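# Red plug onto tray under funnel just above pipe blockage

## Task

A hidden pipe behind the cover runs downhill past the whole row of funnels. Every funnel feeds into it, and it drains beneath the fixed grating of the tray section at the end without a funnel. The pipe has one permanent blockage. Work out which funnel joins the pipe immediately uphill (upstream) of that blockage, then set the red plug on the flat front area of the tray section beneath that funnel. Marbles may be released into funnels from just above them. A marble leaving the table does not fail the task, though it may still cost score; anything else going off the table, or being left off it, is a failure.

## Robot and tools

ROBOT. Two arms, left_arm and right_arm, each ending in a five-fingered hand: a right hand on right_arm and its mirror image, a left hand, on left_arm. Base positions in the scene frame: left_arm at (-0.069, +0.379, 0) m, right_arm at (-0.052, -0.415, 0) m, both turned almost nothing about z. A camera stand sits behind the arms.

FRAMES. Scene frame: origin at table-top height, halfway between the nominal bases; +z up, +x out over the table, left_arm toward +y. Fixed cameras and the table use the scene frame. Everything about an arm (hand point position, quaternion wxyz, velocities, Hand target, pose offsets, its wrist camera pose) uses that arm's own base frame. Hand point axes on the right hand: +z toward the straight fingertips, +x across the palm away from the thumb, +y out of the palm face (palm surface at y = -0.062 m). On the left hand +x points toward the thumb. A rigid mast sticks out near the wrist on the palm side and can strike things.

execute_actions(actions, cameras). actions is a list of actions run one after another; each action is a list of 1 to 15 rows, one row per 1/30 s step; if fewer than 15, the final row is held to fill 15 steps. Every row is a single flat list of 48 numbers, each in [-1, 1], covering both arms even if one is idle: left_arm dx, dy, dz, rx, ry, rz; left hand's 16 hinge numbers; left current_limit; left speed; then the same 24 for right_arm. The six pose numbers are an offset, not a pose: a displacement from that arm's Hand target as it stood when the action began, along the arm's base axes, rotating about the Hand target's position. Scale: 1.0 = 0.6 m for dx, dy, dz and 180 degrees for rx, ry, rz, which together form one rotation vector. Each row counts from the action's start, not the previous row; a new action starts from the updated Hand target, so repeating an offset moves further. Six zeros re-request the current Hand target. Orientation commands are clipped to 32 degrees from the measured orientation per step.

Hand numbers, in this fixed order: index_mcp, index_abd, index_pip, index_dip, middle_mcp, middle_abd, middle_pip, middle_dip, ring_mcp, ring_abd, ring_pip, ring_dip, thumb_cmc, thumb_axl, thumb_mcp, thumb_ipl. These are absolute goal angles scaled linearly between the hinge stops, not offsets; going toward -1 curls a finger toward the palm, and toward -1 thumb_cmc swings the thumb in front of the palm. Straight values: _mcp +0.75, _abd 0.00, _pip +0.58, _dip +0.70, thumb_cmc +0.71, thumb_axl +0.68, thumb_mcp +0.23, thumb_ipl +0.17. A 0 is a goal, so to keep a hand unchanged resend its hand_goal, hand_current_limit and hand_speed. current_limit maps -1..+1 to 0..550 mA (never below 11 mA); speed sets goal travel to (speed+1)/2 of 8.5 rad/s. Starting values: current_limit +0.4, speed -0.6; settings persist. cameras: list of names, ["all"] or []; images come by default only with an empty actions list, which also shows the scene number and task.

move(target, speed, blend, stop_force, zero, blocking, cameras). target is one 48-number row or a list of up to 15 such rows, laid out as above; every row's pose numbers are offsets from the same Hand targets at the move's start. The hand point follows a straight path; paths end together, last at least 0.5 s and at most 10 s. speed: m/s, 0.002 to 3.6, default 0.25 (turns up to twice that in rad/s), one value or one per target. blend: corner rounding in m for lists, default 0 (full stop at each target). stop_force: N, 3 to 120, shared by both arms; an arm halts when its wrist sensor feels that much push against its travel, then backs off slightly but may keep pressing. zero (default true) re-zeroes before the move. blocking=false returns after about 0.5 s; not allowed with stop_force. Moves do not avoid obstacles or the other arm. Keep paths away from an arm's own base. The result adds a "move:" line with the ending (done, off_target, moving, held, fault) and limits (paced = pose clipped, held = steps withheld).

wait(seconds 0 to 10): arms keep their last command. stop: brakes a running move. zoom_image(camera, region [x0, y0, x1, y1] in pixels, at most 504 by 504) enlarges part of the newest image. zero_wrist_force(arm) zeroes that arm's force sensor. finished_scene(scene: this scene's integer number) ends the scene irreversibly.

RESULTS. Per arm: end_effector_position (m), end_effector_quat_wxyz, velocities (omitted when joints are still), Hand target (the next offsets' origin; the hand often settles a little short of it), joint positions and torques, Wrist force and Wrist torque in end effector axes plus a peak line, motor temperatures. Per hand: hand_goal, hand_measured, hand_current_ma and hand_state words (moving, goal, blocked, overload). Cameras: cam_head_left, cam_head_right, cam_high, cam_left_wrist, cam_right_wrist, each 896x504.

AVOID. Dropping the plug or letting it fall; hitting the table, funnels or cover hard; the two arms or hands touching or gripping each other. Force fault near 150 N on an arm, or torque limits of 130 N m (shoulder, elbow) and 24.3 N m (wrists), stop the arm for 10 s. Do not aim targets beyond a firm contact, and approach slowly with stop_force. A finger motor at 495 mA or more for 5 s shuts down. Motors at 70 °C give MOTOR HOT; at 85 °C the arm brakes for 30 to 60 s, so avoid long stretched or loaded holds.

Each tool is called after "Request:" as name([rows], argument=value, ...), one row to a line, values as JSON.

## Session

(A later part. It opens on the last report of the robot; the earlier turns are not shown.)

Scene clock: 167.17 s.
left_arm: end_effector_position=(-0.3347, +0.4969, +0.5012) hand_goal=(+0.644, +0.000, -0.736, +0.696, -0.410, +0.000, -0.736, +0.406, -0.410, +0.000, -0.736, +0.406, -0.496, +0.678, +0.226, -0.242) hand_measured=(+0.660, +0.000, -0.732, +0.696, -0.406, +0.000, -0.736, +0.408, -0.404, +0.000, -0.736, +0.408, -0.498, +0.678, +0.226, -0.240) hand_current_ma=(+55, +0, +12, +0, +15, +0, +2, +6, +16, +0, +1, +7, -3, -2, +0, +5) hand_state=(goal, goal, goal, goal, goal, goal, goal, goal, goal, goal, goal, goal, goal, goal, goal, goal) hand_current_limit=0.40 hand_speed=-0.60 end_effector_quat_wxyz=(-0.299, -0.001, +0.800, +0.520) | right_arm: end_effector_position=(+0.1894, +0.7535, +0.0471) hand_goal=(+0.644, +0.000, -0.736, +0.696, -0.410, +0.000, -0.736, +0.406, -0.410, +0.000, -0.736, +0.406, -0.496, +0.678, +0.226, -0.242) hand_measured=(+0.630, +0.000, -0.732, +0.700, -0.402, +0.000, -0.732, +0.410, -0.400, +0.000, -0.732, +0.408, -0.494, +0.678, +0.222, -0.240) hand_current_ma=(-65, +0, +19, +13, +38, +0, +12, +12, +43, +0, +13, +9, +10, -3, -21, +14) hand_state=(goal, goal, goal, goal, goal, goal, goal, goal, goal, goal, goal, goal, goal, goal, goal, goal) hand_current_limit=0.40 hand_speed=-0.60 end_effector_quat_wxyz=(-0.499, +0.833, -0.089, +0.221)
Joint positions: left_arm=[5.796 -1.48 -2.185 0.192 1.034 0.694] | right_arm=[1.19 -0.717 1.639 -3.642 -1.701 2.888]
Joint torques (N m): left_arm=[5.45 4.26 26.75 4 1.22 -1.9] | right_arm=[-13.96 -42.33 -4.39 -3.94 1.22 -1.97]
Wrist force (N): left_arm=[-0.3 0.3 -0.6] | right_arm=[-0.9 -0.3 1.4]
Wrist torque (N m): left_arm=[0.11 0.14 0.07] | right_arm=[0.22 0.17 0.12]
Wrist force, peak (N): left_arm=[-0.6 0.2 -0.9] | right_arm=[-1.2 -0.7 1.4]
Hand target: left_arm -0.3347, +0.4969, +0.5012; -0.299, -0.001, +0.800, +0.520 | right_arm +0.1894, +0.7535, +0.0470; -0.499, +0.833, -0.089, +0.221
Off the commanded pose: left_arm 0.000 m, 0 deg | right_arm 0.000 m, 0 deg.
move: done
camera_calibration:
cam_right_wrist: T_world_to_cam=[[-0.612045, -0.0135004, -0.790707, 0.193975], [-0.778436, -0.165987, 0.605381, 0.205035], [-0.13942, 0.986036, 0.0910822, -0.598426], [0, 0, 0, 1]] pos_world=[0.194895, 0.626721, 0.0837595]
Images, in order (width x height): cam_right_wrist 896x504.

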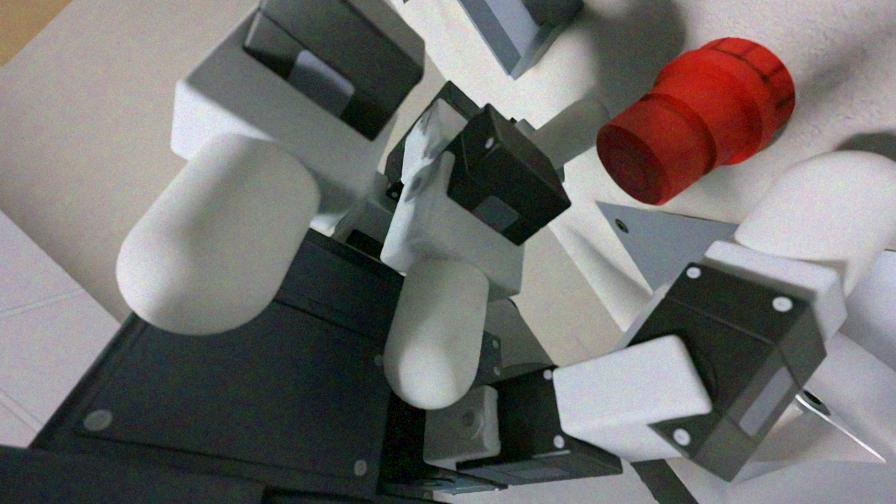

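Request:
move(target=[0,0,0,0,0,0,0.644,0,-0.737,0.696,-0.411,0,-0.737,0.406,-0.411,0,-0.737,0.406,-0.496,0.678,0.225,-0.243,0.4,-0.6,-0.0028,0.0043,-0.0208,0,0,0,0.644,0,-0.737,0.696,-0.411,0,-0.737,0.406,-0.411,0,-0.737,0.406,-0.496,0.678,0.225,-0.243,0.4,-0.6], speed=0.04, cameras=["cam_right_wrist"])

Request:
move(target=[0,0,0,0,0,0,0.644,0,-0.737,0.696,-0.411,0,-0.737,0.406,-0.411,0,-0.737,0.406,-0.496,0.678,0.225,-0.243,0.4,-0.6,0,0,0,0,0,0,0.54,0,-0.737,0.696,-0.411,0,-0.737,0.406,-0.411,0,-0.737,0.406,-0.496,0.678,0.14,-0.243,0,-0.9], speed=0.05, cameras=["cam_right_wrist"])

Scene clock: 178.93 s.
left_arm: end_effector_position=(-0.3347, +0.4969, +0.5012) hand_goal=(+0.644, +0.000, -0.736, +0.696, -0.410, +0.000, -0.736, +0.406, -0.410, +0.000, -0.736, +0.406, -0.496, +0.678, +0.226, -0.242) hand_measured=(+0.660, +0.000, -0.732, +0.696, -0.406, +0.000, -0.736, +0.408, -0.404, +0.000, -0.736, +0.408, -0.498, +0.678, +0.226, -0.240) hand_current_ma=(+55, +0, +12, +0, +15, +0, +2, +6, +16, +0, +1, +7, -3, -2, +0, +5) hand_state=(goal, goal, goal, goal, goal, goal, goal, goal, goal, goal, goal, goal, goal, goal, goal, goal) hand_current_limit=0.40 hand_speed=-0.60 end_effector_quat_wxyz=(-0.299, -0.001, +0.800, +0.520) | right_arm: end_effector_position=(+0.1878, +0.7561, +0.0346) hand_goal=(+0.644, +0.000, -0.736, +0.696, -0.410, +0.000, -0.736, +0.406, -0.410, +0.000, -0.736, +0.406, -0.496, +0.678, +0.226, -0.242) hand_measured=(+0.630, +0.000, -0.732, +0.700, -0.402, +0.000, -0.732, +0.410, -0.400, +0.000, -0.732, +0.408, -0.494, +0.678, +0.222, -0.240) hand_current_ma=(-65, +0, +19, +13, +38, +0, +12, +12, +43, +0, +13, +9, +10, -3, -21, +14) hand_state=(goal, goal, goal, goal, goal, goal, goal, goal, goal, goal, goal, goal, goal, goal, goal, goal) hand_current_limit=0.40 hand_speed=-0.60 end_effector_quat_wxyz=(-0.499, +0.833, -0.089, +0.221)
Joint positions: left_arm=[5.796 -1.48 -2.185 0.192 1.034 0.694] | right_arm=[1.194 -0.691 1.628 -3.658 -1.705 2.89]
Joint torques (N m): left_arm=[5.87 4.58 26.73 3.99 1.2 -1.95] | right_arm=[10.72 -40.86 -27.54 -4.02 -1.91 1.56]
Wrist force (N): left_arm=[-0.5 0.0 -0.7] | right_arm=[-1.0 -0.5 1.1]
Wrist torque (N m): left_arm=[0.07 0.15 0.06] | right_arm=[0.22 0.17 -0.08]
Wrist force, peak (N): left_arm=[-0.4 0.2 -0.9] | right_arm=[-1.3 -0.6 1.2]
Hand target: left_arm -0.3347, +0.4969, +0.5012; -0.299, -0.001, +0.800, +0.520 | right_arm +0.1877, +0.7561, +0.0345; -0.499, +0.833, -0.089, +0.221
Off the commanded pose: left_arm 0.000 m, 0 deg | right_arm 0.000 m, 0 deg.
move: done
camera_calibration:
cam_right_wrist: T_world_to_cam=[[-0.612044, -0.0135001, -0.790708, 0.183084], [-0.778437, -0.165987, 0.60538, 0.211694], [-0.13942, 0.986036, 0.0910822, -0.599989], [0, 0, 0, 1]] pos_world=[0.193195, 0.629221, 0.0712595]
Images, in order (width x height): cam_right_wrist 896x504.

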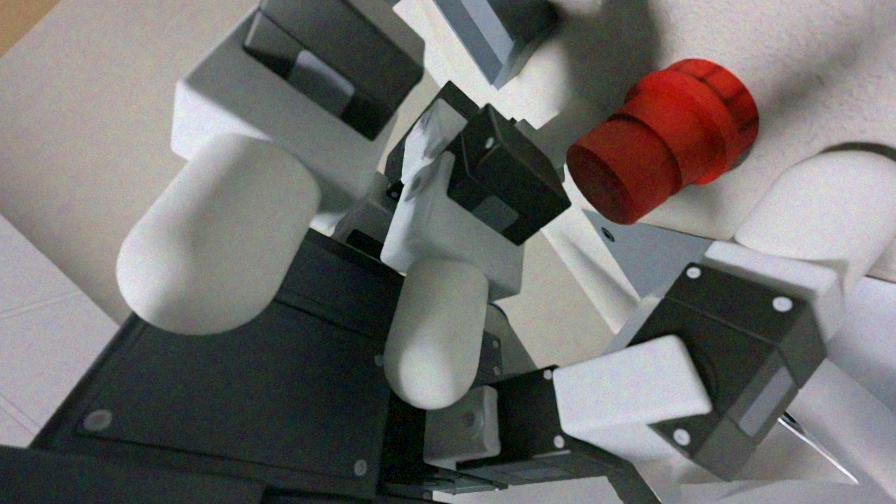

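Scene clock: 179.50 s.
left_arm: end_effector_position=(-0.3347, +0.4969, +0.5012) hand_goal=(+0.644, +0.000, -0.736, +0.696, -0.410, +0.000, -0.736, +0.406, -0.410, +0.000, -0.736, +0.406, -0.496, +0.678, +0.226, -0.242) hand_measured=(+0.660, +0.000, -0.732, +0.696, -0.406, +0.000, -0.736, +0.408, -0.404, +0.000, -0.736, +0.408, -0.498, +0.678, +0.226, -0.240) hand_current_ma=(+55, +0, +12, +0, +15, +0, +2, +6, +16, +0, +1, +7, -3, -2, +0, +5) hand_state=(goal, goal, goal, goal, goal, goal, goal, goal, goal, goal, goal, goal, goal, goal, goal, goal) hand_current_limit=0.40 hand_speed=-0.60 end_effector_quat_wxyz=(-0.299, -0.001, +0.800, +0.520) | right_arm: end_effector_position=(+0.1877, +0.7561, +0.0345) hand_goal=(+0.540, +0.000, -0.736, +0.696, -0.410, +0.000, -0.736, +0.406, -0.410, +0.000, -0.736, +0.406, -0.496, +0.678, +0.140, -0.242) hand_measured=(+0.538, +0.000, -0.732, +0.700, -0.402, +0.000, -0.732, +0.410, -0.400, +0.000, -0.732, +0.408, -0.494, +0.678, +0.142, -0.240) hand_current_ma=(-10, +0, +19, +13, +38, +0, +12, +12, +43, +0, +13, +9, +10, -3, +8, +14) hand_state=(goal, goal, goal, goal, goal, goal, goal, goal, goal, goal, goal, goal, goal, goal, goal, goal) hand_current_limit=0.00 hand_speed=-0.90 end_effector_quat_wxyz=(-0.499, +0.833, -0.089, +0.221)
Joint positions: left_arm=[5.796 -1.48 -2.185 0.192 1.034 0.694] | right_arm=[1.194 -0.69 1.628 -3.658 -1.705 2.89]
Joint torques (N m): left_arm=[5.31 5.13 25.34 3.91 1.32 -1.93] | right_arm=[10.26 -42.75 -27.21 -3.81 -1.88 1.71]
Wrist force (N): left_arm=[-0.4 0.1 -0.4] | right_arm=[-1.0 -0.7 1.0]
Wrist torque (N m): left_arm=[0.08 0.15 0.05] | right_arm=[0.20 0.18 -0.08]
Wrist force, peak (N): left_arm=[-0.6 -0.2 -0.7] | right_arm=[-1.1 -0.4 1.4]
Hand target: left_arm -0.3347, +0.4969, +0.5012; -0.299, -0.001, +0.800, +0.520 | right_arm +0.1877, +0.7561, +0.0345; -0.499, +0.833, -0.089, +0.221
Off the commanded pose: left_arm 0.000 m, 0 deg | right_arm 0.000 m, 0 deg.
move: done
camera_calibration:
cam_right_wrist: T_world_to_cam=[[-0.612044, -0.0135001, -0.790708, 0.183005], [-0.778437, -0.165987, 0.60538, 0.211754], [-0.13942, 0.986036, 0.0910822, -0.59998], [0, 0, 0, 1]] pos_world=[0.193195, 0.629221, 0.0711595]
Images, in order (width x height): cam_right_wrist 896x504.

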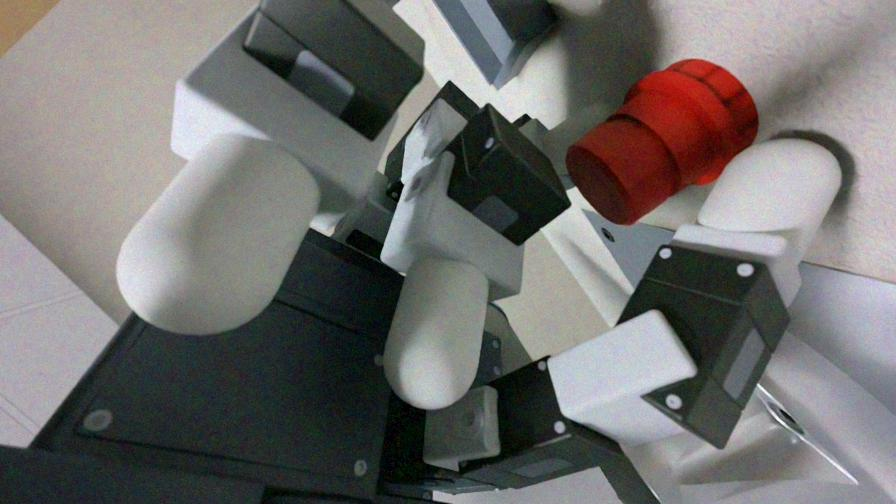

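Nearly identical to the practice view. Close, lift, and check the grating again on the way.

Request:
move(target=[0,0,0,0,0,0,0.644,0,-0.737,0.696,-0.411,0,-0.737,0.406,-0.411,0,-0.737,0.406,-0.496,0.678,0.225,-0.243,0.4,-0.6,0,0,0,0,0,0,0.36,0,-0.737,0.696,-0.411,0,-0.737,0.406,-0.411,0,-0.737,0.406,-0.496,0.678,0.03,-0.243,0.15,-0.9], speed=0.05, cameras=["cam_right_wrist"])

Request:
move([
  [0,0,0,0,0,0,0.644,0,-0.737,0.696,-0.411,0,-0.737,0.406,-0.411,0,-0.737,0.406,-0.496,0.678,0.225,-0.243,0.4,-0.6,0,0,0.04,0,0,0,0.36,0,-0.737,0.696,-0.411,0,-0.737,0.406,-0.411,0,-0.737,0.406,-0.496,0.678,0.02,-0.243,0.2,-0.9],
  [0,0,0,0,0,0,0.644,0,-0.737,0.696,-0.411,0,-0.737,0.406,-0.411,0,-0.737,0.406,-0.496,0.678,0.225,-0.243,0.4,-0.6,0,0,0.1,0,0,0,0.36,0,-0.737,0.696,-0.411,0,-0.737,0.406,-0.411,0,-0.737,0.406,-0.496,0.678,0.02,-0.243,0.2,-0.9],
], speed=[0.03,0.08], blend=[0.005,0], cameras=["cam_right_wrist"])

Scene clock: 186.67 s.
left_arm: end_effector_position=(-0.3347, +0.4969, +0.5012) hand_goal=(+0.644, +0.000, -0.736, +0.696, -0.410, +0.000, -0.736, +0.406, -0.410, +0.000, -0.736, +0.406, -0.496, +0.678, +0.226, -0.242) hand_measured=(+0.660, +0.000, -0.732, +0.696, -0.406, +0.000, -0.736, +0.408, -0.404, +0.000, -0.736, +0.408, -0.498, +0.678, +0.226, -0.240) hand_current_ma=(+55, +0, +12, +0, +15, +0, +2, +6, +16, +0, +1, +7, -3, -2, +0, +5) hand_state=(goal, goal, goal, goal, goal, goal, goal, goal, goal, goal, goal, goal, goal, goal, goal, goal) hand_current_limit=0.40 hand_speed=-0.60 end_effector_quat_wxyz=(-0.299, -0.001, +0.800, +0.520) | right_arm: end_effector_position=(+0.1877, +0.7561, +0.0345) hand_goal=(+0.360, +0.000, -0.736, +0.696, -0.410, +0.000, -0.736, +0.406, -0.410, +0.000, -0.736, +0.406, -0.496, +0.678, +0.030, -0.242) hand_measured=(+0.476, +0.000, -0.722, +0.702, -0.402, +0.000, -0.732, +0.410, -0.400, +0.000, -0.732, +0.408, -0.494, +0.678, +0.092, -0.230) hand_current_ma=(+316, +0, +55, +21, +38, +0, +12, +12, +43, +0, +13, +9, +10, -3, +316, +64) hand_state=(blocked, goal, goal, goal, goal, goal, goal, goal, goal, goal, goal, goal, goal, goal, blocked, goal) hand_current_limit=0.15 hand_speed=-0.90 end_effector_quat_wxyz=(-0.499, +0.833, -0.089, +0.221)
Joint positions: left_arm=[5.796 -1.48 -2.185 0.192 1.034 0.694] | right_arm=[1.194 -0.69 1.628 -3.658 -1.705 2.89]
Joint torques (N m): left_arm=[5.78 5.13 25.44 4.01 1.24 -1.82] | right_arm=[10.56 -44.11 -27.01 -3.75 -1.89 1.65]
Wrist force (N): left_arm=[-0.5 0.2 -0.5] | right_arm=[-0.8 -1.5 0.9]
Wrist torque (N m): left_arm=[0.09 0.16 0.05] | right_arm=[0.18 0.15 -0.05]
Wrist force, peak (N): left_arm=[-0.7 0.0 -0.7] | right_arm=[-0.9 -1.7 0.9]
Hand target: left_arm -0.3347, +0.4969, +0.5012; -0.299, -0.001, +0.800, +0.520 | right_arm +0.1877, +0.7561, +0.0345; -0.499, +0.833, -0.089, +0.221
Off the commanded pose: left_arm 0.000 m, 0 deg | right_arm 0.000 m, 0 deg.
move: done
camera_calibration:
cam_right_wrist: T_world_to_cam=[[-0.612056, -0.0134224, -0.7907, 0.182958], [-0.778428, -0.166046, 0.605375, 0.21179], [-0.139418, 0.986027, 0.0911813, -0.599983], [0, 0, 0, 1]] pos_world=[0.193195, 0.629221, 0.0711601]
Images, in order (width x height): cam_right_wrist 896x504.

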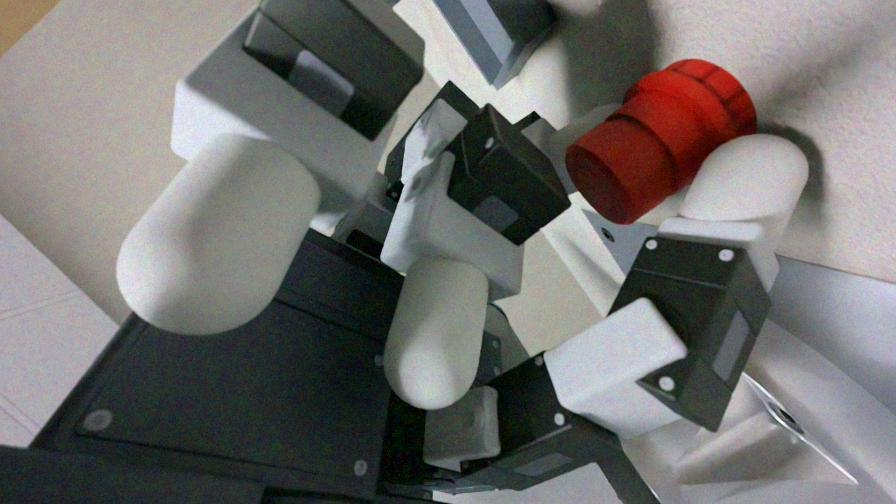

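Scene clock: 188.43 s.
left_arm: end_effector_position=(-0.3347, +0.4969, +0.5012) hand_goal=(+0.644, +0.000, -0.736, +0.696, -0.410, +0.000, -0.736, +0.406, -0.410, +0.000, -0.736, +0.406, -0.496, +0.678, +0.226, -0.242) hand_measured=(+0.660, +0.000, -0.732, +0.696, -0.406, +0.000, -0.736, +0.408, -0.404, +0.000, -0.736, +0.408, -0.498, +0.678, +0.226, -0.240) hand_current_ma=(+55, +0, +12, +0, +15, +0, +2, +6, +16, +0, +1, +7, -3, -2, +0, +5) hand_state=(goal, goal, goal, goal, goal, goal, goal, goal, goal, goal, goal, goal, goal, goal, goal, goal) hand_current_limit=0.40 hand_speed=-0.60 end_effector_quat_wxyz=(-0.299, -0.001, +0.800, +0.520) | right_arm: end_effector_position=(+0.1877, +0.7561, +0.0944) hand_goal=(+0.360, +0.000, -0.736, +0.696, -0.410, +0.000, -0.736, +0.406, -0.410, +0.000, -0.736, +0.406, -0.496, +0.678, +0.020, -0.242) hand_measured=(+0.472, +0.000, -0.714, +0.708, -0.402, +0.000, -0.732, +0.410, -0.400, +0.000, -0.732, +0.408, -0.494, +0.678, +0.088, -0.230) hand_current_ma=(+330, +0, +97, +46, +38, +0, +12, +12, +43, +0, +13, +9, +10, -3, +330, +70) hand_state=(blocked, goal, blocked, goal, goal, goal, goal, goal, goal, goal, goal, goal, goal, goal, blocked, goal) hand_current_limit=0.20 hand_speed=-0.90 end_effector_quat_wxyz=(-0.499, +0.834, -0.089, +0.221)
Joint positions: left_arm=[5.796 -1.48 -2.185 0.192 1.034 0.694] | right_arm=[1.194 -0.8 1.634 -3.555 -1.705 2.89]
Joint torques (N m): left_arm=[4.65 3.84 25.48 3.9 1.17 -2.14] | right_arm=[6.97 -57.66 -30.79 -1.17 -1.09 -0.04]
Wrist force (N): left_arm=[-0.5 0.0 -0.4] | right_arm=[-1.3 -0.3 1.2]
Wrist torque (N m): left_arm=[0.06 0.16 0.05] | right_arm=[0.21 0.22 -0.09]
Wrist force, peak (N): left_arm=[-0.6 0.1 -0.8] | right_arm=[-1.0 -1.7 1.1]
Hand target: left_arm -0.3347, +0.4969, +0.5012; -0.299, -0.001, +0.800, +0.520 | right_arm +0.1877, +0.7561, +0.0945; -0.499, +0.833, -0.089, +0.221
Off the commanded pose: left_arm 0.000 m, 0 deg | right_arm 0.000 m, 0 deg.
move: done
camera_calibration:
cam_right_wrist: T_world_to_cam=[[-0.612045, -0.0135004, -0.790707, 0.230308], [-0.778436, -0.165987, 0.605381, 0.175414], [-0.13942, 0.986036, 0.0910822, -0.60545], [0, 0, 0, 1]] pos_world=[0.193095, 0.629221, 0.13106]
Images, in order (width x height): cam_right_wrist 896x504.

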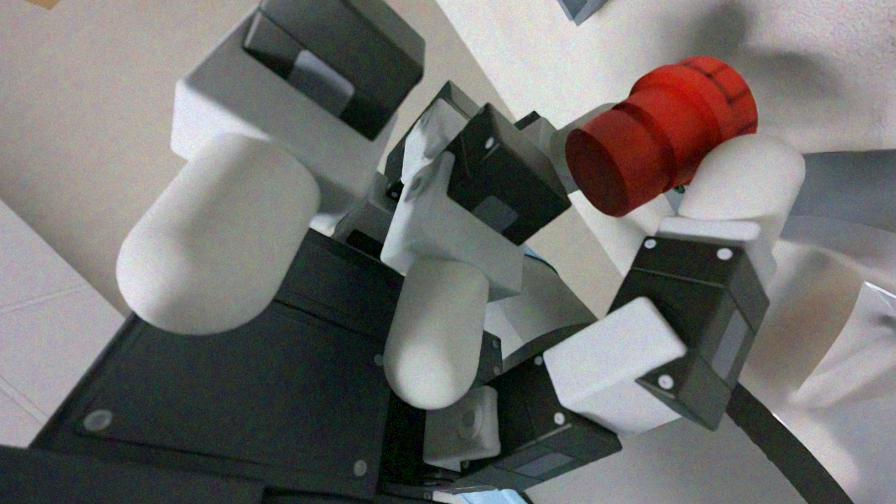

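Request:
move([
  [0,0,0,0,0,0,0.644,0,-0.737,0.696,-0.411,0,-0.737,0.406,-0.411,0,-0.737,0.406,-0.496,0.678,0.225,-0.243,0.4,-0.6,0.1502,-0.329,0,0,0,0,0.36,0,-0.737,0.696,-0.411,0,-0.737,0.406,-0.411,0,-0.737,0.406,-0.496,0.678,0.02,-0.243,0.2,-0.9],
  [0,0,0,0,0,0,0.644,0,-0.737,0.696,-0.411,0,-0.737,0.406,-0.411,0,-0.737,0.406,-0.496,0.678,0.225,-0.243,0.4,-0.6,0.1502,-0.329,-0.0767,0,0,0,0.36,0,-0.737,0.696,-0.411,0,-0.737,0.406,-0.411,0,-0.737,0.406,-0.496,0.678,0.02,-0.243,0.2,-0.9],
], speed=[0.15,0.06], blend=[0.01,0], cameras=["cam_right_wrist","cam_head_left","cam_head_right"])

Request:
zoom_image(camera="cam_head_left", region=[340, 280, 500, 400])

Scene clock: 197.40 s.
left_arm: end_effector_position=(-0.3347, +0.4969, +0.5012) hand_goal=(+0.644, +0.000, -0.736, +0.696, -0.410, +0.000, -0.736, +0.406, -0.410, +0.000, -0.736, +0.406, -0.496, +0.678, +0.226, -0.242) hand_measured=(+0.660, +0.000, -0.732, +0.696, -0.406, +0.000, -0.736, +0.408, -0.404, +0.000, -0.736, +0.408, -0.498, +0.678, +0.226, -0.240) hand_current_ma=(+55, +0, +12, +0, +15, +0, +2, +6, +16, +0, +1, +7, -3, -2, +0, +5) hand_state=(goal, goal, goal, goal, goal, goal, goal, goal, goal, goal, goal, goal, goal, goal, goal, goal) hand_current_limit=0.40 hand_speed=-0.60 end_effector_quat_wxyz=(-0.299, -0.001, +0.800, +0.520) | right_arm: end_effector_position=(+0.2779, +0.5587, +0.0486) hand_goal=(+0.360, +0.000, -0.736, +0.696, -0.410, +0.000, -0.736, +0.406, -0.410, +0.000, -0.736, +0.406, -0.496, +0.678, +0.020, -0.242) hand_measured=(+0.472, +0.000, -0.712, +0.708, -0.402, +0.000, -0.732, +0.410, -0.400, +0.000, -0.732, +0.408, -0.494, +0.678, +0.088, -0.230) hand_current_ma=(+330, +0, +99, +47, +38, +0, +12, +12, +43, +0, +13, +9, +10, -3, +330, +72) hand_state=(blocked, goal, blocked, goal, goal, goal, goal, goal, goal, goal, goal, goal, goal, goal, blocked, goal) hand_current_limit=0.20 hand_speed=-0.90 end_effector_quat_wxyz=(-0.499, +0.834, -0.088, +0.221)
Joint positions: left_arm=[5.796 -1.48 -2.185 0.192 1.034 0.694] | right_arm=[0.843 -0.92 2.148 -3.945 -1.384 2.746]
Joint torques (N m): left_arm=[4.23 3.57 25.59 3.94 1.02 -1.98] | right_arm=[-8.19 -29.52 -23.29 -4 1.22 1.02]
Wrist force (N): left_arm=[-0.5 0.0 -0.4] | right_arm=[-1.0 0.0 1.2]
Wrist torque (N m): left_arm=[0.05 0.16 0.06] | right_arm=[0.25 0.19 0.12]
Wrist force, peak (N): left_arm=[-0.5 0.3 -1.0] | right_arm=[-1.7 -0.6 1.8]
Hand target: left_arm -0.3347, +0.4969, +0.5012; -0.299, -0.001, +0.800, +0.520 | right_arm +0.2779, +0.5587, +0.0485; -0.499, +0.833, -0.089, +0.221
Off the commanded pose: left_arm 0.000 m, 0 deg | right_arm 0.000 m, 0 deg.
move: done
camera_calibration:
cam_right_wrist: T_world_to_cam=[[-0.612045, -0.0135004, -0.790707, 0.246635], [-0.778436, -0.165987, 0.605381, 0.240589], [-0.13942, 0.986036, 0.0910822, -0.394059], [0, 0, 0, 1]] pos_world=[0.283295, 0.431821, 0.0852595]
Images, in order (width x height): cam_head_left 896x504, cam_head_right 896x504, cam_right_wrist 896x504.

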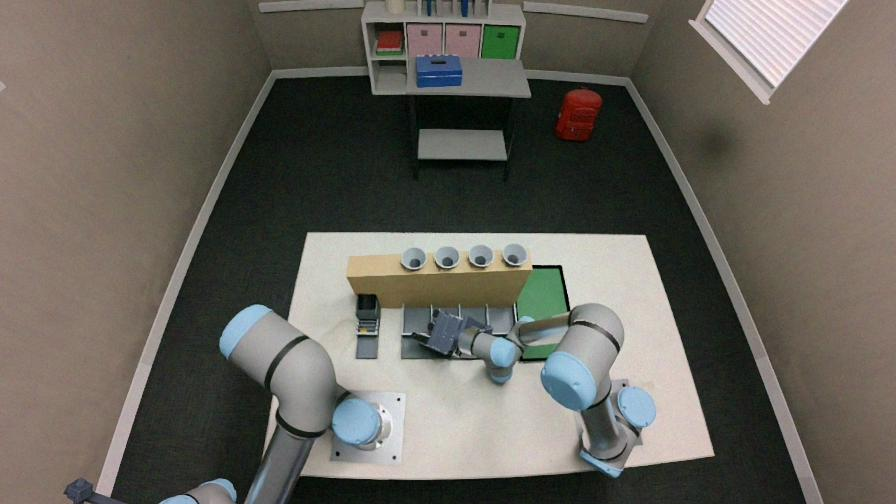

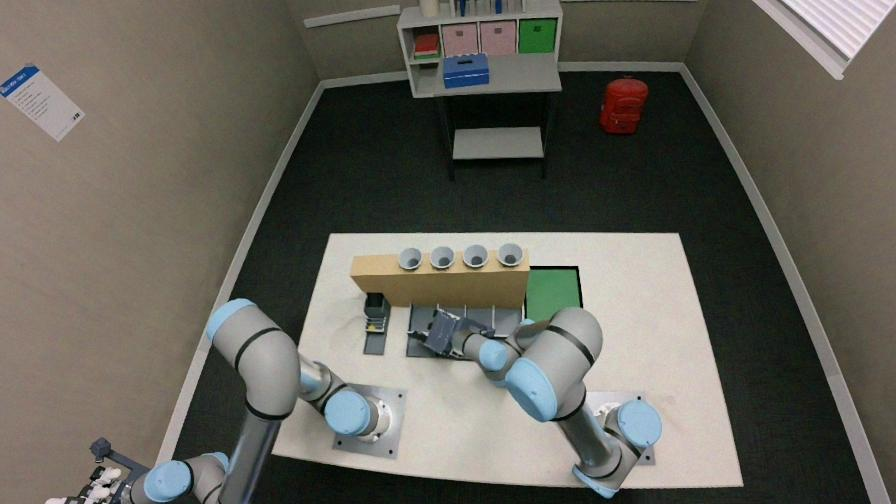

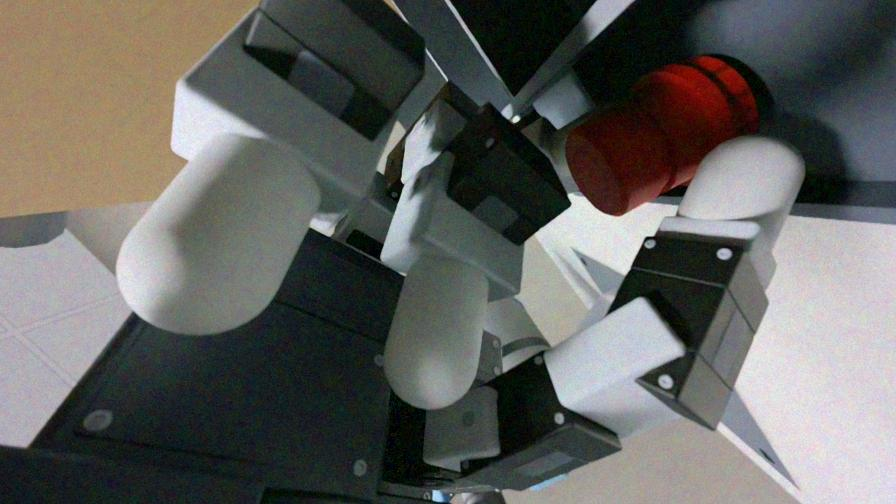

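Scaled by 3.150.

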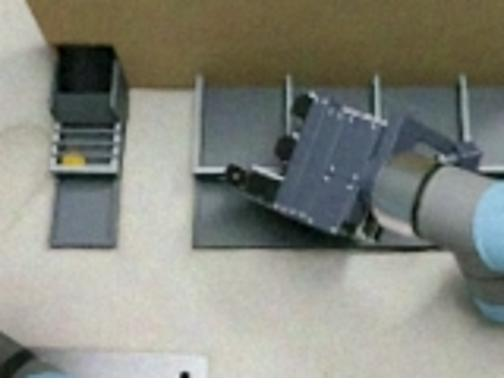

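Request:
move(target=[0,0,0,0,0,0,0.644,0,-0.737,0.696,-0.411,0,-0.737,0.406,-0.411,0,-0.737,0.406,-0.496,0.678,0.225,-0.243,0.4,-0.6,0,0,-0.025,0,0,0,0.36,0,-0.737,0.696,-0.411,0,-0.737,0.406,-0.411,0,-0.737,0.406,-0.496,0.678,0.02,-0.243,0.2,-0.9], speed=0.015, stop_force=3.5, cameras=["cam_right_wrist"])

Scene clock: 202.93 s.
left_arm: end_effector_position=(-0.3347, +0.4969, +0.5012) hand_goal=(+0.644, +0.000, -0.736, +0.696, -0.410, +0.000, -0.736, +0.406, -0.410, +0.000, -0.736, +0.406, -0.496, +0.678, +0.226, -0.242) hand_measured=(+0.660, +0.000, -0.732, +0.696, -0.406, +0.000, -0.736, +0.408, -0.404, +0.000, -0.736, +0.408, -0.498, +0.678, +0.226, -0.240) hand_current_ma=(+55, +0, +12, +0, +15, +0, +2, +6, +16, +0, +1, +7, -3, -2, +0, +5) hand_state=(goal, goal, goal, goal, goal, goal, goal, goal, goal, goal, goal, goal, goal, goal, goal, goal) hand_current_limit=0.40 hand_speed=-0.60 end_effector_quat_wxyz=(-0.299, -0.001, +0.800, +0.520) | right_arm: end_effector_position=(+0.2779, +0.5587, +0.0404) hand_goal=(+0.360, +0.000, -0.736, +0.696, -0.410, +0.000, -0.736, +0.406, -0.410, +0.000, -0.736, +0.406, -0.496, +0.678, +0.020, -0.242) hand_measured=(+0.470, +0.000, -0.718, +0.702, -0.402, +0.000, -0.732, +0.410, -0.400, +0.000, -0.732, +0.408, -0.492, +0.678, +0.088, -0.226) hand_current_ma=(+330, +0, +72, +28, +38, +0, +12, +12, +43, +0, +13, +9, +13, -1, +330, +89) hand_state=(blocked, goal, goal, goal, goal, goal, goal, goal, goal, goal, goal, goal, goal, goal, blocked, goal) hand_current_limit=0.20 hand_speed=-0.90 end_effector_quat_wxyz=(-0.499, +0.833, -0.089, +0.221)
Joint positions: left_arm=[5.796 -1.48 -2.185 0.192 1.034 0.694] | right_arm=[0.843 -0.898 2.146 -3.965 -1.384 2.746]
Joint torques (N m): left_arm=[4.76 4.07 25.04 4.05 1.15 -1.87] | right_arm=[6.07 -45.5 1.33 -0.72 -0.62 0.82]
Wrist force (N): left_arm=[-0.4 0.1 -0.6] | right_arm=[-0.9 -2.5 0.9]
Wrist torque (N m): left_arm=[0.08 0.15 0.06] | right_arm=[0.16 0.17 0.18]
Wrist force, peak (N): left_arm=[-0.7 0.1 -0.7] | right_arm=[-0.6 -6.0 0.0]
Hand target: left_arm -0.3347, +0.4969, +0.5012; -0.299, -0.001, +0.800, +0.520 | right_arm +0.2779, +0.5587, +0.0404; -0.499, +0.833, -0.089, +0.221 (not the last commanded pose)
Off the commanded pose: left_arm 0.000 m, 0 deg | right_arm 0.007 m, 0 deg.
move: contact (right_arm)
camera_calibration:
cam_right_wrist: T_world_to_cam=[[-0.612044, -0.0135001, -0.790708, 0.240151], [-0.778437, -0.165987, 0.60538, 0.245554], [-0.13942, 0.986036, 0.0910822, -0.393312], [0, 0, 0, 1]] pos_world=[0.283295, 0.431821, 0.0770595]
Images, in order (width x height): cam_right_wrist 896x504.

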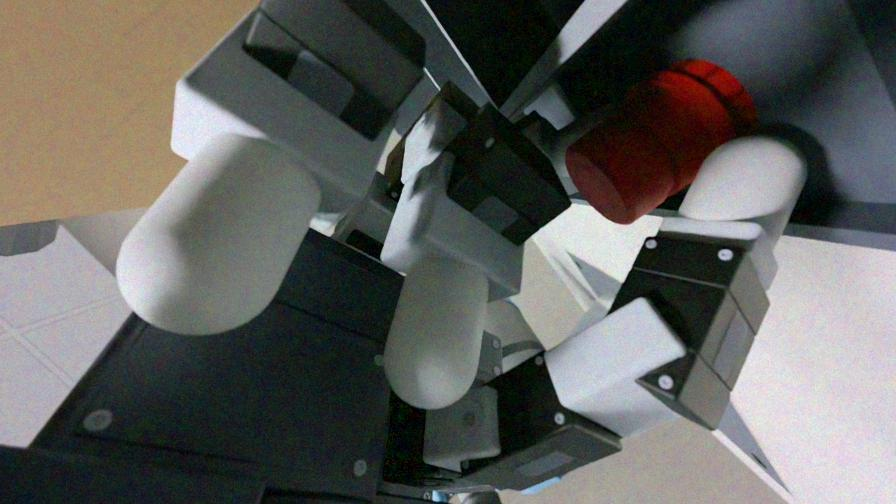

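Request:
move(target=[0,0,0,0,0,0,0.644,0,-0.737,0.696,-0.411,0,-0.737,0.406,-0.411,0,-0.737,0.406,-0.496,0.678,0.225,-0.243,0.4,-0.6,0,0,0,0,0,0,0.54,0,-0.737,0.696,-0.411,0,-0.737,0.406,-0.411,0,-0.737,0.406,-0.496,0.678,0.16,-0.243,0.2,-0.9], speed=0.05)

Request:
move(target=[0,0,0,0,0,0,0.644,0,-0.737,0.696,-0.411,0,-0.737,0.406,-0.411,0,-0.737,0.406,-0.496,0.678,0.225,-0.243,0.4,-0.6,0,0,0,0,0,0,0.56,0,-0.737,0.696,-0.411,0,-0.737,0.406,-0.411,0,-0.737,0.406,-0.496,0.678,0.2,-0.243,0.4,-0.8], speed=0.05, cameras=["cam_right_wrist"])

Request:
move([
  [0,0,0,0,0,0,0.644,0,-0.737,0.696,-0.411,0,-0.737,0.406,-0.411,0,-0.737,0.406,-0.496,0.678,0.225,-0.243,0.4,-0.6,0,0,0.15,0,0,0,0.56,0,-0.737,0.696,-0.411,0,-0.737,0.406,-0.411,0,-0.737,0.406,-0.496,0.678,0.2,-0.243,0.4,-0.8],
  [0,0,0,0,0,0,0.644,0,-0.737,0.696,-0.411,0,-0.737,0.406,-0.411,0,-0.737,0.406,-0.496,0.678,0.225,-0.243,0.4,-0.6,0,0,0.3,0,0,0,0.56,0,-0.737,0.696,-0.411,0,-0.737,0.406,-0.411,0,-0.737,0.406,-0.496,0.678,0.2,-0.243,0.4,-0.8],
  [0,0,0,0,0,0,0.644,0,-0.737,0.696,-0.411,0,-0.737,0.406,-0.411,0,-0.737,0.406,-0.496,0.678,0.225,-0.243,0.4,-0.6,0.1,-0.4,0.6,0,0,-0.15,0.56,0,-0.737,0.696,-0.411,0,-0.737,0.406,-0.411,0,-0.737,0.406,-0.496,0.678,0.2,-0.243,0.4,-0.8],
], speed=[0.06,0.15,0.3], blend=[0.02,0.02,0], cameras=["cam_head_left","cam_head_right"])

Request:
zoom_image(camera="cam_head_left", region=[340, 280, 500, 400])

Request:
zoom_image(camera="cam_head_right", region=[340, 280, 500, 400])

Scene clock: 213.53 s.
left_arm: end_effector_position=(-0.3347, +0.4969, +0.5012) hand_goal=(+0.644, +0.000, -0.736, +0.696, -0.410, +0.000, -0.736, +0.406, -0.410, +0.000, -0.736, +0.406, -0.496, +0.678, +0.226, -0.242) hand_measured=(+0.660, +0.000, -0.732, +0.696, -0.406, +0.000, -0.736, +0.408, -0.404, +0.000, -0.736, +0.408, -0.498, +0.678, +0.226, -0.240) hand_current_ma=(+55, +0, +12, +0, +15, +0, +2, +6, +16, +0, +1, +7, -3, -2, +0, +5) hand_state=(goal, goal, goal, goal, goal, goal, goal, goal, goal, goal, goal, goal, goal, goal, goal, goal) hand_current_limit=0.40 hand_speed=-0.60 end_effector_quat_wxyz=(-0.299, -0.001, +0.800, +0.520) | right_arm: end_effector_position=(+0.2779, +0.5587, +0.0404) hand_goal=(+0.540, +0.000, -0.736, +0.696, -0.410, +0.000, -0.736, +0.406, -0.410, +0.000, -0.736, +0.406, -0.496, +0.678, +0.160, -0.242) hand_measured=(+0.526, +0.000, -0.730, +0.700, -0.402, +0.000, -0.732, +0.410, -0.400, +0.000, -0.732, +0.408, -0.492, +0.678, +0.156, -0.240) hand_current_ma=(-62, +0, +23, +14, +38, +0, +12, +12, +43, +0, +13, +9, +13, -1, -17, +15) hand_state=(goal, goal, goal, goal, goal, goal, goal, goal, goal, goal, goal, goal, goal, goal, goal, goal) hand_current_limit=0.20 hand_speed=-0.90 end_effector_quat_wxyz=(-0.499, +0.834, -0.089, +0.221)
Joint positions: left_arm=[5.796 -1.48 -2.185 0.192 1.034 0.694] | right_arm=[0.843 -0.898 2.146 -3.965 -1.384 2.746]
Joint torques (N m): left_arm=[4.59 4.61 26.41 4 1.24 -1.76] | right_arm=[6.32 -45.72 0.57 -1.24 -0.86 0.98]
Wrist force (N): left_arm=[-0.5 0.1 -0.5] | right_arm=[-1.0 -0.4 1.0]
Wrist torque (N m): left_arm=[0.08 0.16 0.05] | right_arm=[0.22 0.19 0.11]
Wrist force, peak (N): left_arm=[-0.6 0.0 -0.8] | right_arm=[-1.1 -2.9 1.1]
Hand target: left_arm -0.3347, +0.4969, +0.5012; -0.299, -0.001, +0.800, +0.520 | right_arm +0.2779, +0.5587, +0.0404; -0.499, +0.833, -0.089, +0.221
Off the commanded pose: left_arm 0.000 m, 0 deg | right_arm 0.000 m, 0 deg.
move: done

Scene clock: 214.03 s.
left_arm: end_effector_position=(-0.3347, +0.4969, +0.5012) hand_goal=(+0.644, +0.000, -0.736, +0.696, -0.410, +0.000, -0.736, +0.406, -0.410, +0.000, -0.736, +0.406, -0.496, +0.678, +0.226, -0.242) hand_measured=(+0.660, +0.000, -0.732, +0.696, -0.406, +0.000, -0.736, +0.408, -0.404, +0.000, -0.736, +0.408, -0.498, +0.678, +0.226, -0.240) hand_current_ma=(+55, +0, +12, +0, +15, +0, +2, +6, +16, +0, +1, +7, -3, -2, +0, +5) hand_state=(goal, goal, goal, goal, goal, goal, goal, goal, goal, goal, goal, goal, goal, goal, goal, goal) hand_current_limit=0.40 hand_speed=-0.60 end_effector_quat_wxyz=(-0.299, -0.001, +0.800, +0.520) | right_arm: end_effector_position=(+0.2779, +0.5587, +0.0404) hand_goal=(+0.560, +0.000, -0.736, +0.696, -0.410, +0.000, -0.736, +0.406, -0.410, +0.000, -0.736, +0.406, -0.496, +0.678, +0.200, -0.242) hand_measured=(+0.546, +0.000, -0.730, +0.700, -0.402, +0.000, -0.732, +0.410, -0.400, +0.000, -0.732, +0.408, -0.492, +0.678, +0.196, -0.240) hand_current_ma=(-64, +0, +22, +13, +38, +0, +12, +12, +43, +0, +13, +9, +13, -1, -20, +14) hand_state=(goal, goal, goal, goal, goal, goal, goal, goal, goal, goal, goal, goal, goal, goal, goal, goal) hand_current_limit=0.40 hand_speed=-0.80 end_effector_quat_wxyz=(-0.499, +0.834, -0.089, +0.221)
Joint positions: left_arm=[5.796 -1.48 -2.185 0.192 1.034 0.694] | right_arm=[0.843 -0.898 2.146 -3.965 -1.384 2.746]
Joint torques (N m): left_arm=[5.56 4.52 25.53 3.98 1.15 -1.89] | right_arm=[5.29 -43.4 -1.59 -2.52 -1.07 0.88]
Wrist force (N): left_arm=[-0.7 0.1 -0.4] | right_arm=[-1.3 -0.4 1.0]
Wrist torque (N m): left_arm=[0.06 0.18 0.04] | right_arm=[0.23 0.23 0.09]
Wrist force, peak (N): left_arm=[-0.6 0.1 -1.0] | right_arm=[-1.1 -0.4 1.3]
Hand target: left_arm -0.3347, +0.4969, +0.5012; -0.299, -0.001, +0.800, +0.520 | right_arm +0.2779, +0.5587, +0.0404; -0.499, +0.833, -0.089, +0.221
Off the commanded pose: left_arm 0.000 m, 0 deg | right_arm 0.000 m, 0 deg.
move: done
camera_calibration:
cam_right_wrist: T_world_to_cam=[[-0.612107, -0.0135148, -0.790659, 0.240171], [-0.778387, -0.165986, 0.605444, 0.245534], [-0.13942, 0.986036, 0.0910811, -0.393312], [0, 0, 0, 1]] pos_world=[0.283295, 0.431821, 0.0770595]
Images, in order (width x height): cam_right_wrist 896x504.

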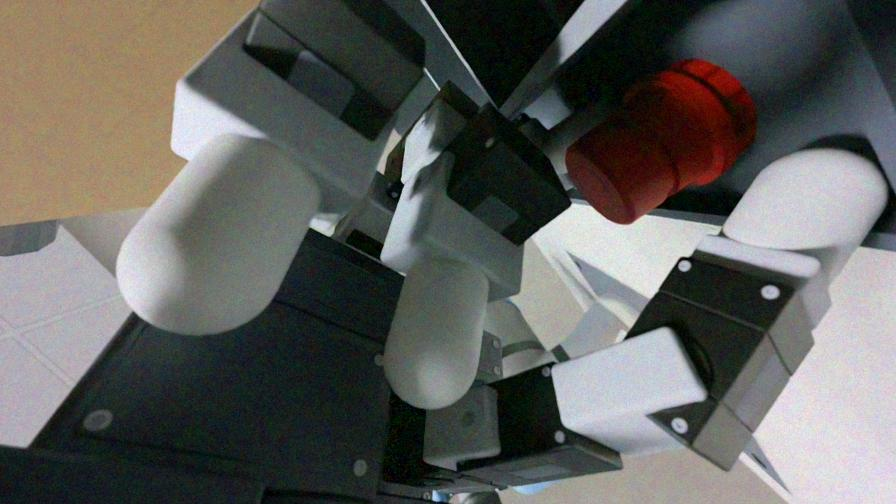

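Scene clock: 217.87 s.
left_arm: end_effector_position=(-0.3347, +0.4969, +0.5012) hand_goal=(+0.644, +0.000, -0.736, +0.696, -0.410, +0.000, -0.736, +0.406, -0.410, +0.000, -0.736, +0.406, -0.496, +0.678, +0.226, -0.242) hand_measured=(+0.660, +0.000, -0.732, +0.696, -0.406, +0.000, -0.736, +0.408, -0.404, +0.000, -0.736, +0.408, -0.498, +0.678, +0.226, -0.240) hand_current_ma=(+55, +0, +12, +0, +15, +0, +2, +6, +16, +0, +1, +7, -3, -2, +0, +5) hand_state=(goal, goal, goal, goal, goal, goal, goal, goal, goal, goal, goal, goal, goal, goal, goal, goal) hand_current_limit=0.40 hand_speed=-0.60 end_effector_quat_wxyz=(-0.299, -0.001, +0.800, +0.520) | right_arm: end_effector_position=(+0.3378, +0.3188, +0.4004) hand_goal=(+0.560, +0.000, -0.736, +0.696, -0.410, +0.000, -0.736, +0.406, -0.410, +0.000, -0.736, +0.406, -0.496, +0.678, +0.200, -0.242) hand_measured=(+0.546, +0.000, -0.730, +0.700, -0.402, +0.000, -0.732, +0.410, -0.400, +0.000, -0.732, +0.408, -0.492, +0.678, +0.196, -0.240) hand_current_ma=(-58, +0, +21, +13, +36, +0, +12, +12, +40, +0, +13, +9, +13, -1, -17, +14) hand_state=(goal, goal, goal, goal, goal, goal, goal, goal, goal, goal, goal, goal, goal, goal, goal, goal) hand_current_limit=0.40 hand_speed=-0.80 end_effector_quat_wxyz=(-0.433, +0.790, -0.281, +0.331)
Joint positions: left_arm=[5.796 -1.48 -2.185 0.192 1.034 0.694] | right_arm=[0.41 -1.962 2.148 -2.906 -1.419 2.762]
Joint torques (N m): left_arm=[4.69 4.81 24.72 4 0.89 -1.76] | right_arm=[-13.07 -13.97 -35.84 -1.27 1.63 -1.94]
Wrist force (N): left_arm=[-0.4 0.1 -0.7] | right_arm=[-0.5 -0.8 1.3]
Wrist torque (N m): left_arm=[0.09 0.15 0.06] | right_arm=[0.16 0.13 0.14]
Wrist force, peak (N): left_arm=[-0.6 0.0 -0.8] | right_arm=[-1.4 -1.2 2.2]
Hand target: left_arm -0.3347, +0.4969, +0.5012; -0.299, -0.001, +0.800, +0.520 | right_arm +0.3379, +0.3187, +0.4004; -0.433, +0.790, -0.281, +0.331
Off the commanded pose: left_arm 0.000 m, 0 deg | right_arm 0.000 m, 0 deg.
move: done
Images, in order (width x height): cam_head_left 896x504, cam_head_right 896x504.

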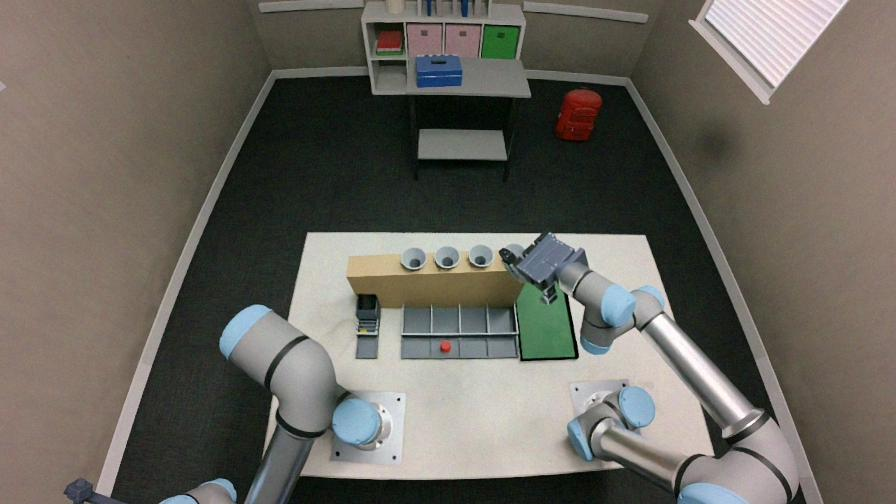

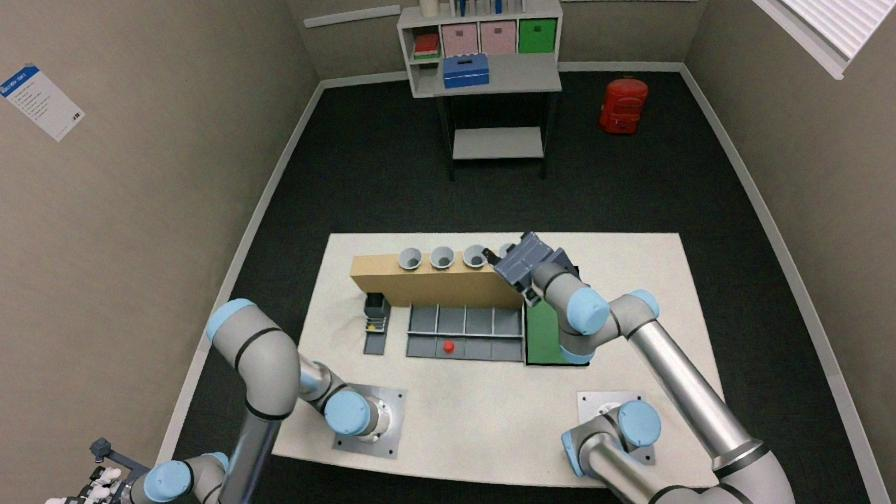

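Scaled by 3.150.

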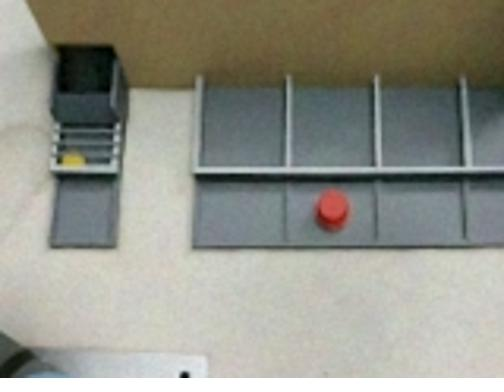

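Scaled by 3.150.

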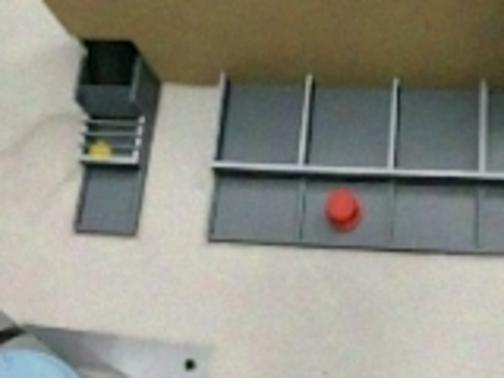

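Request:
finished_scene(scene=2)

The scene is finished: the task was done.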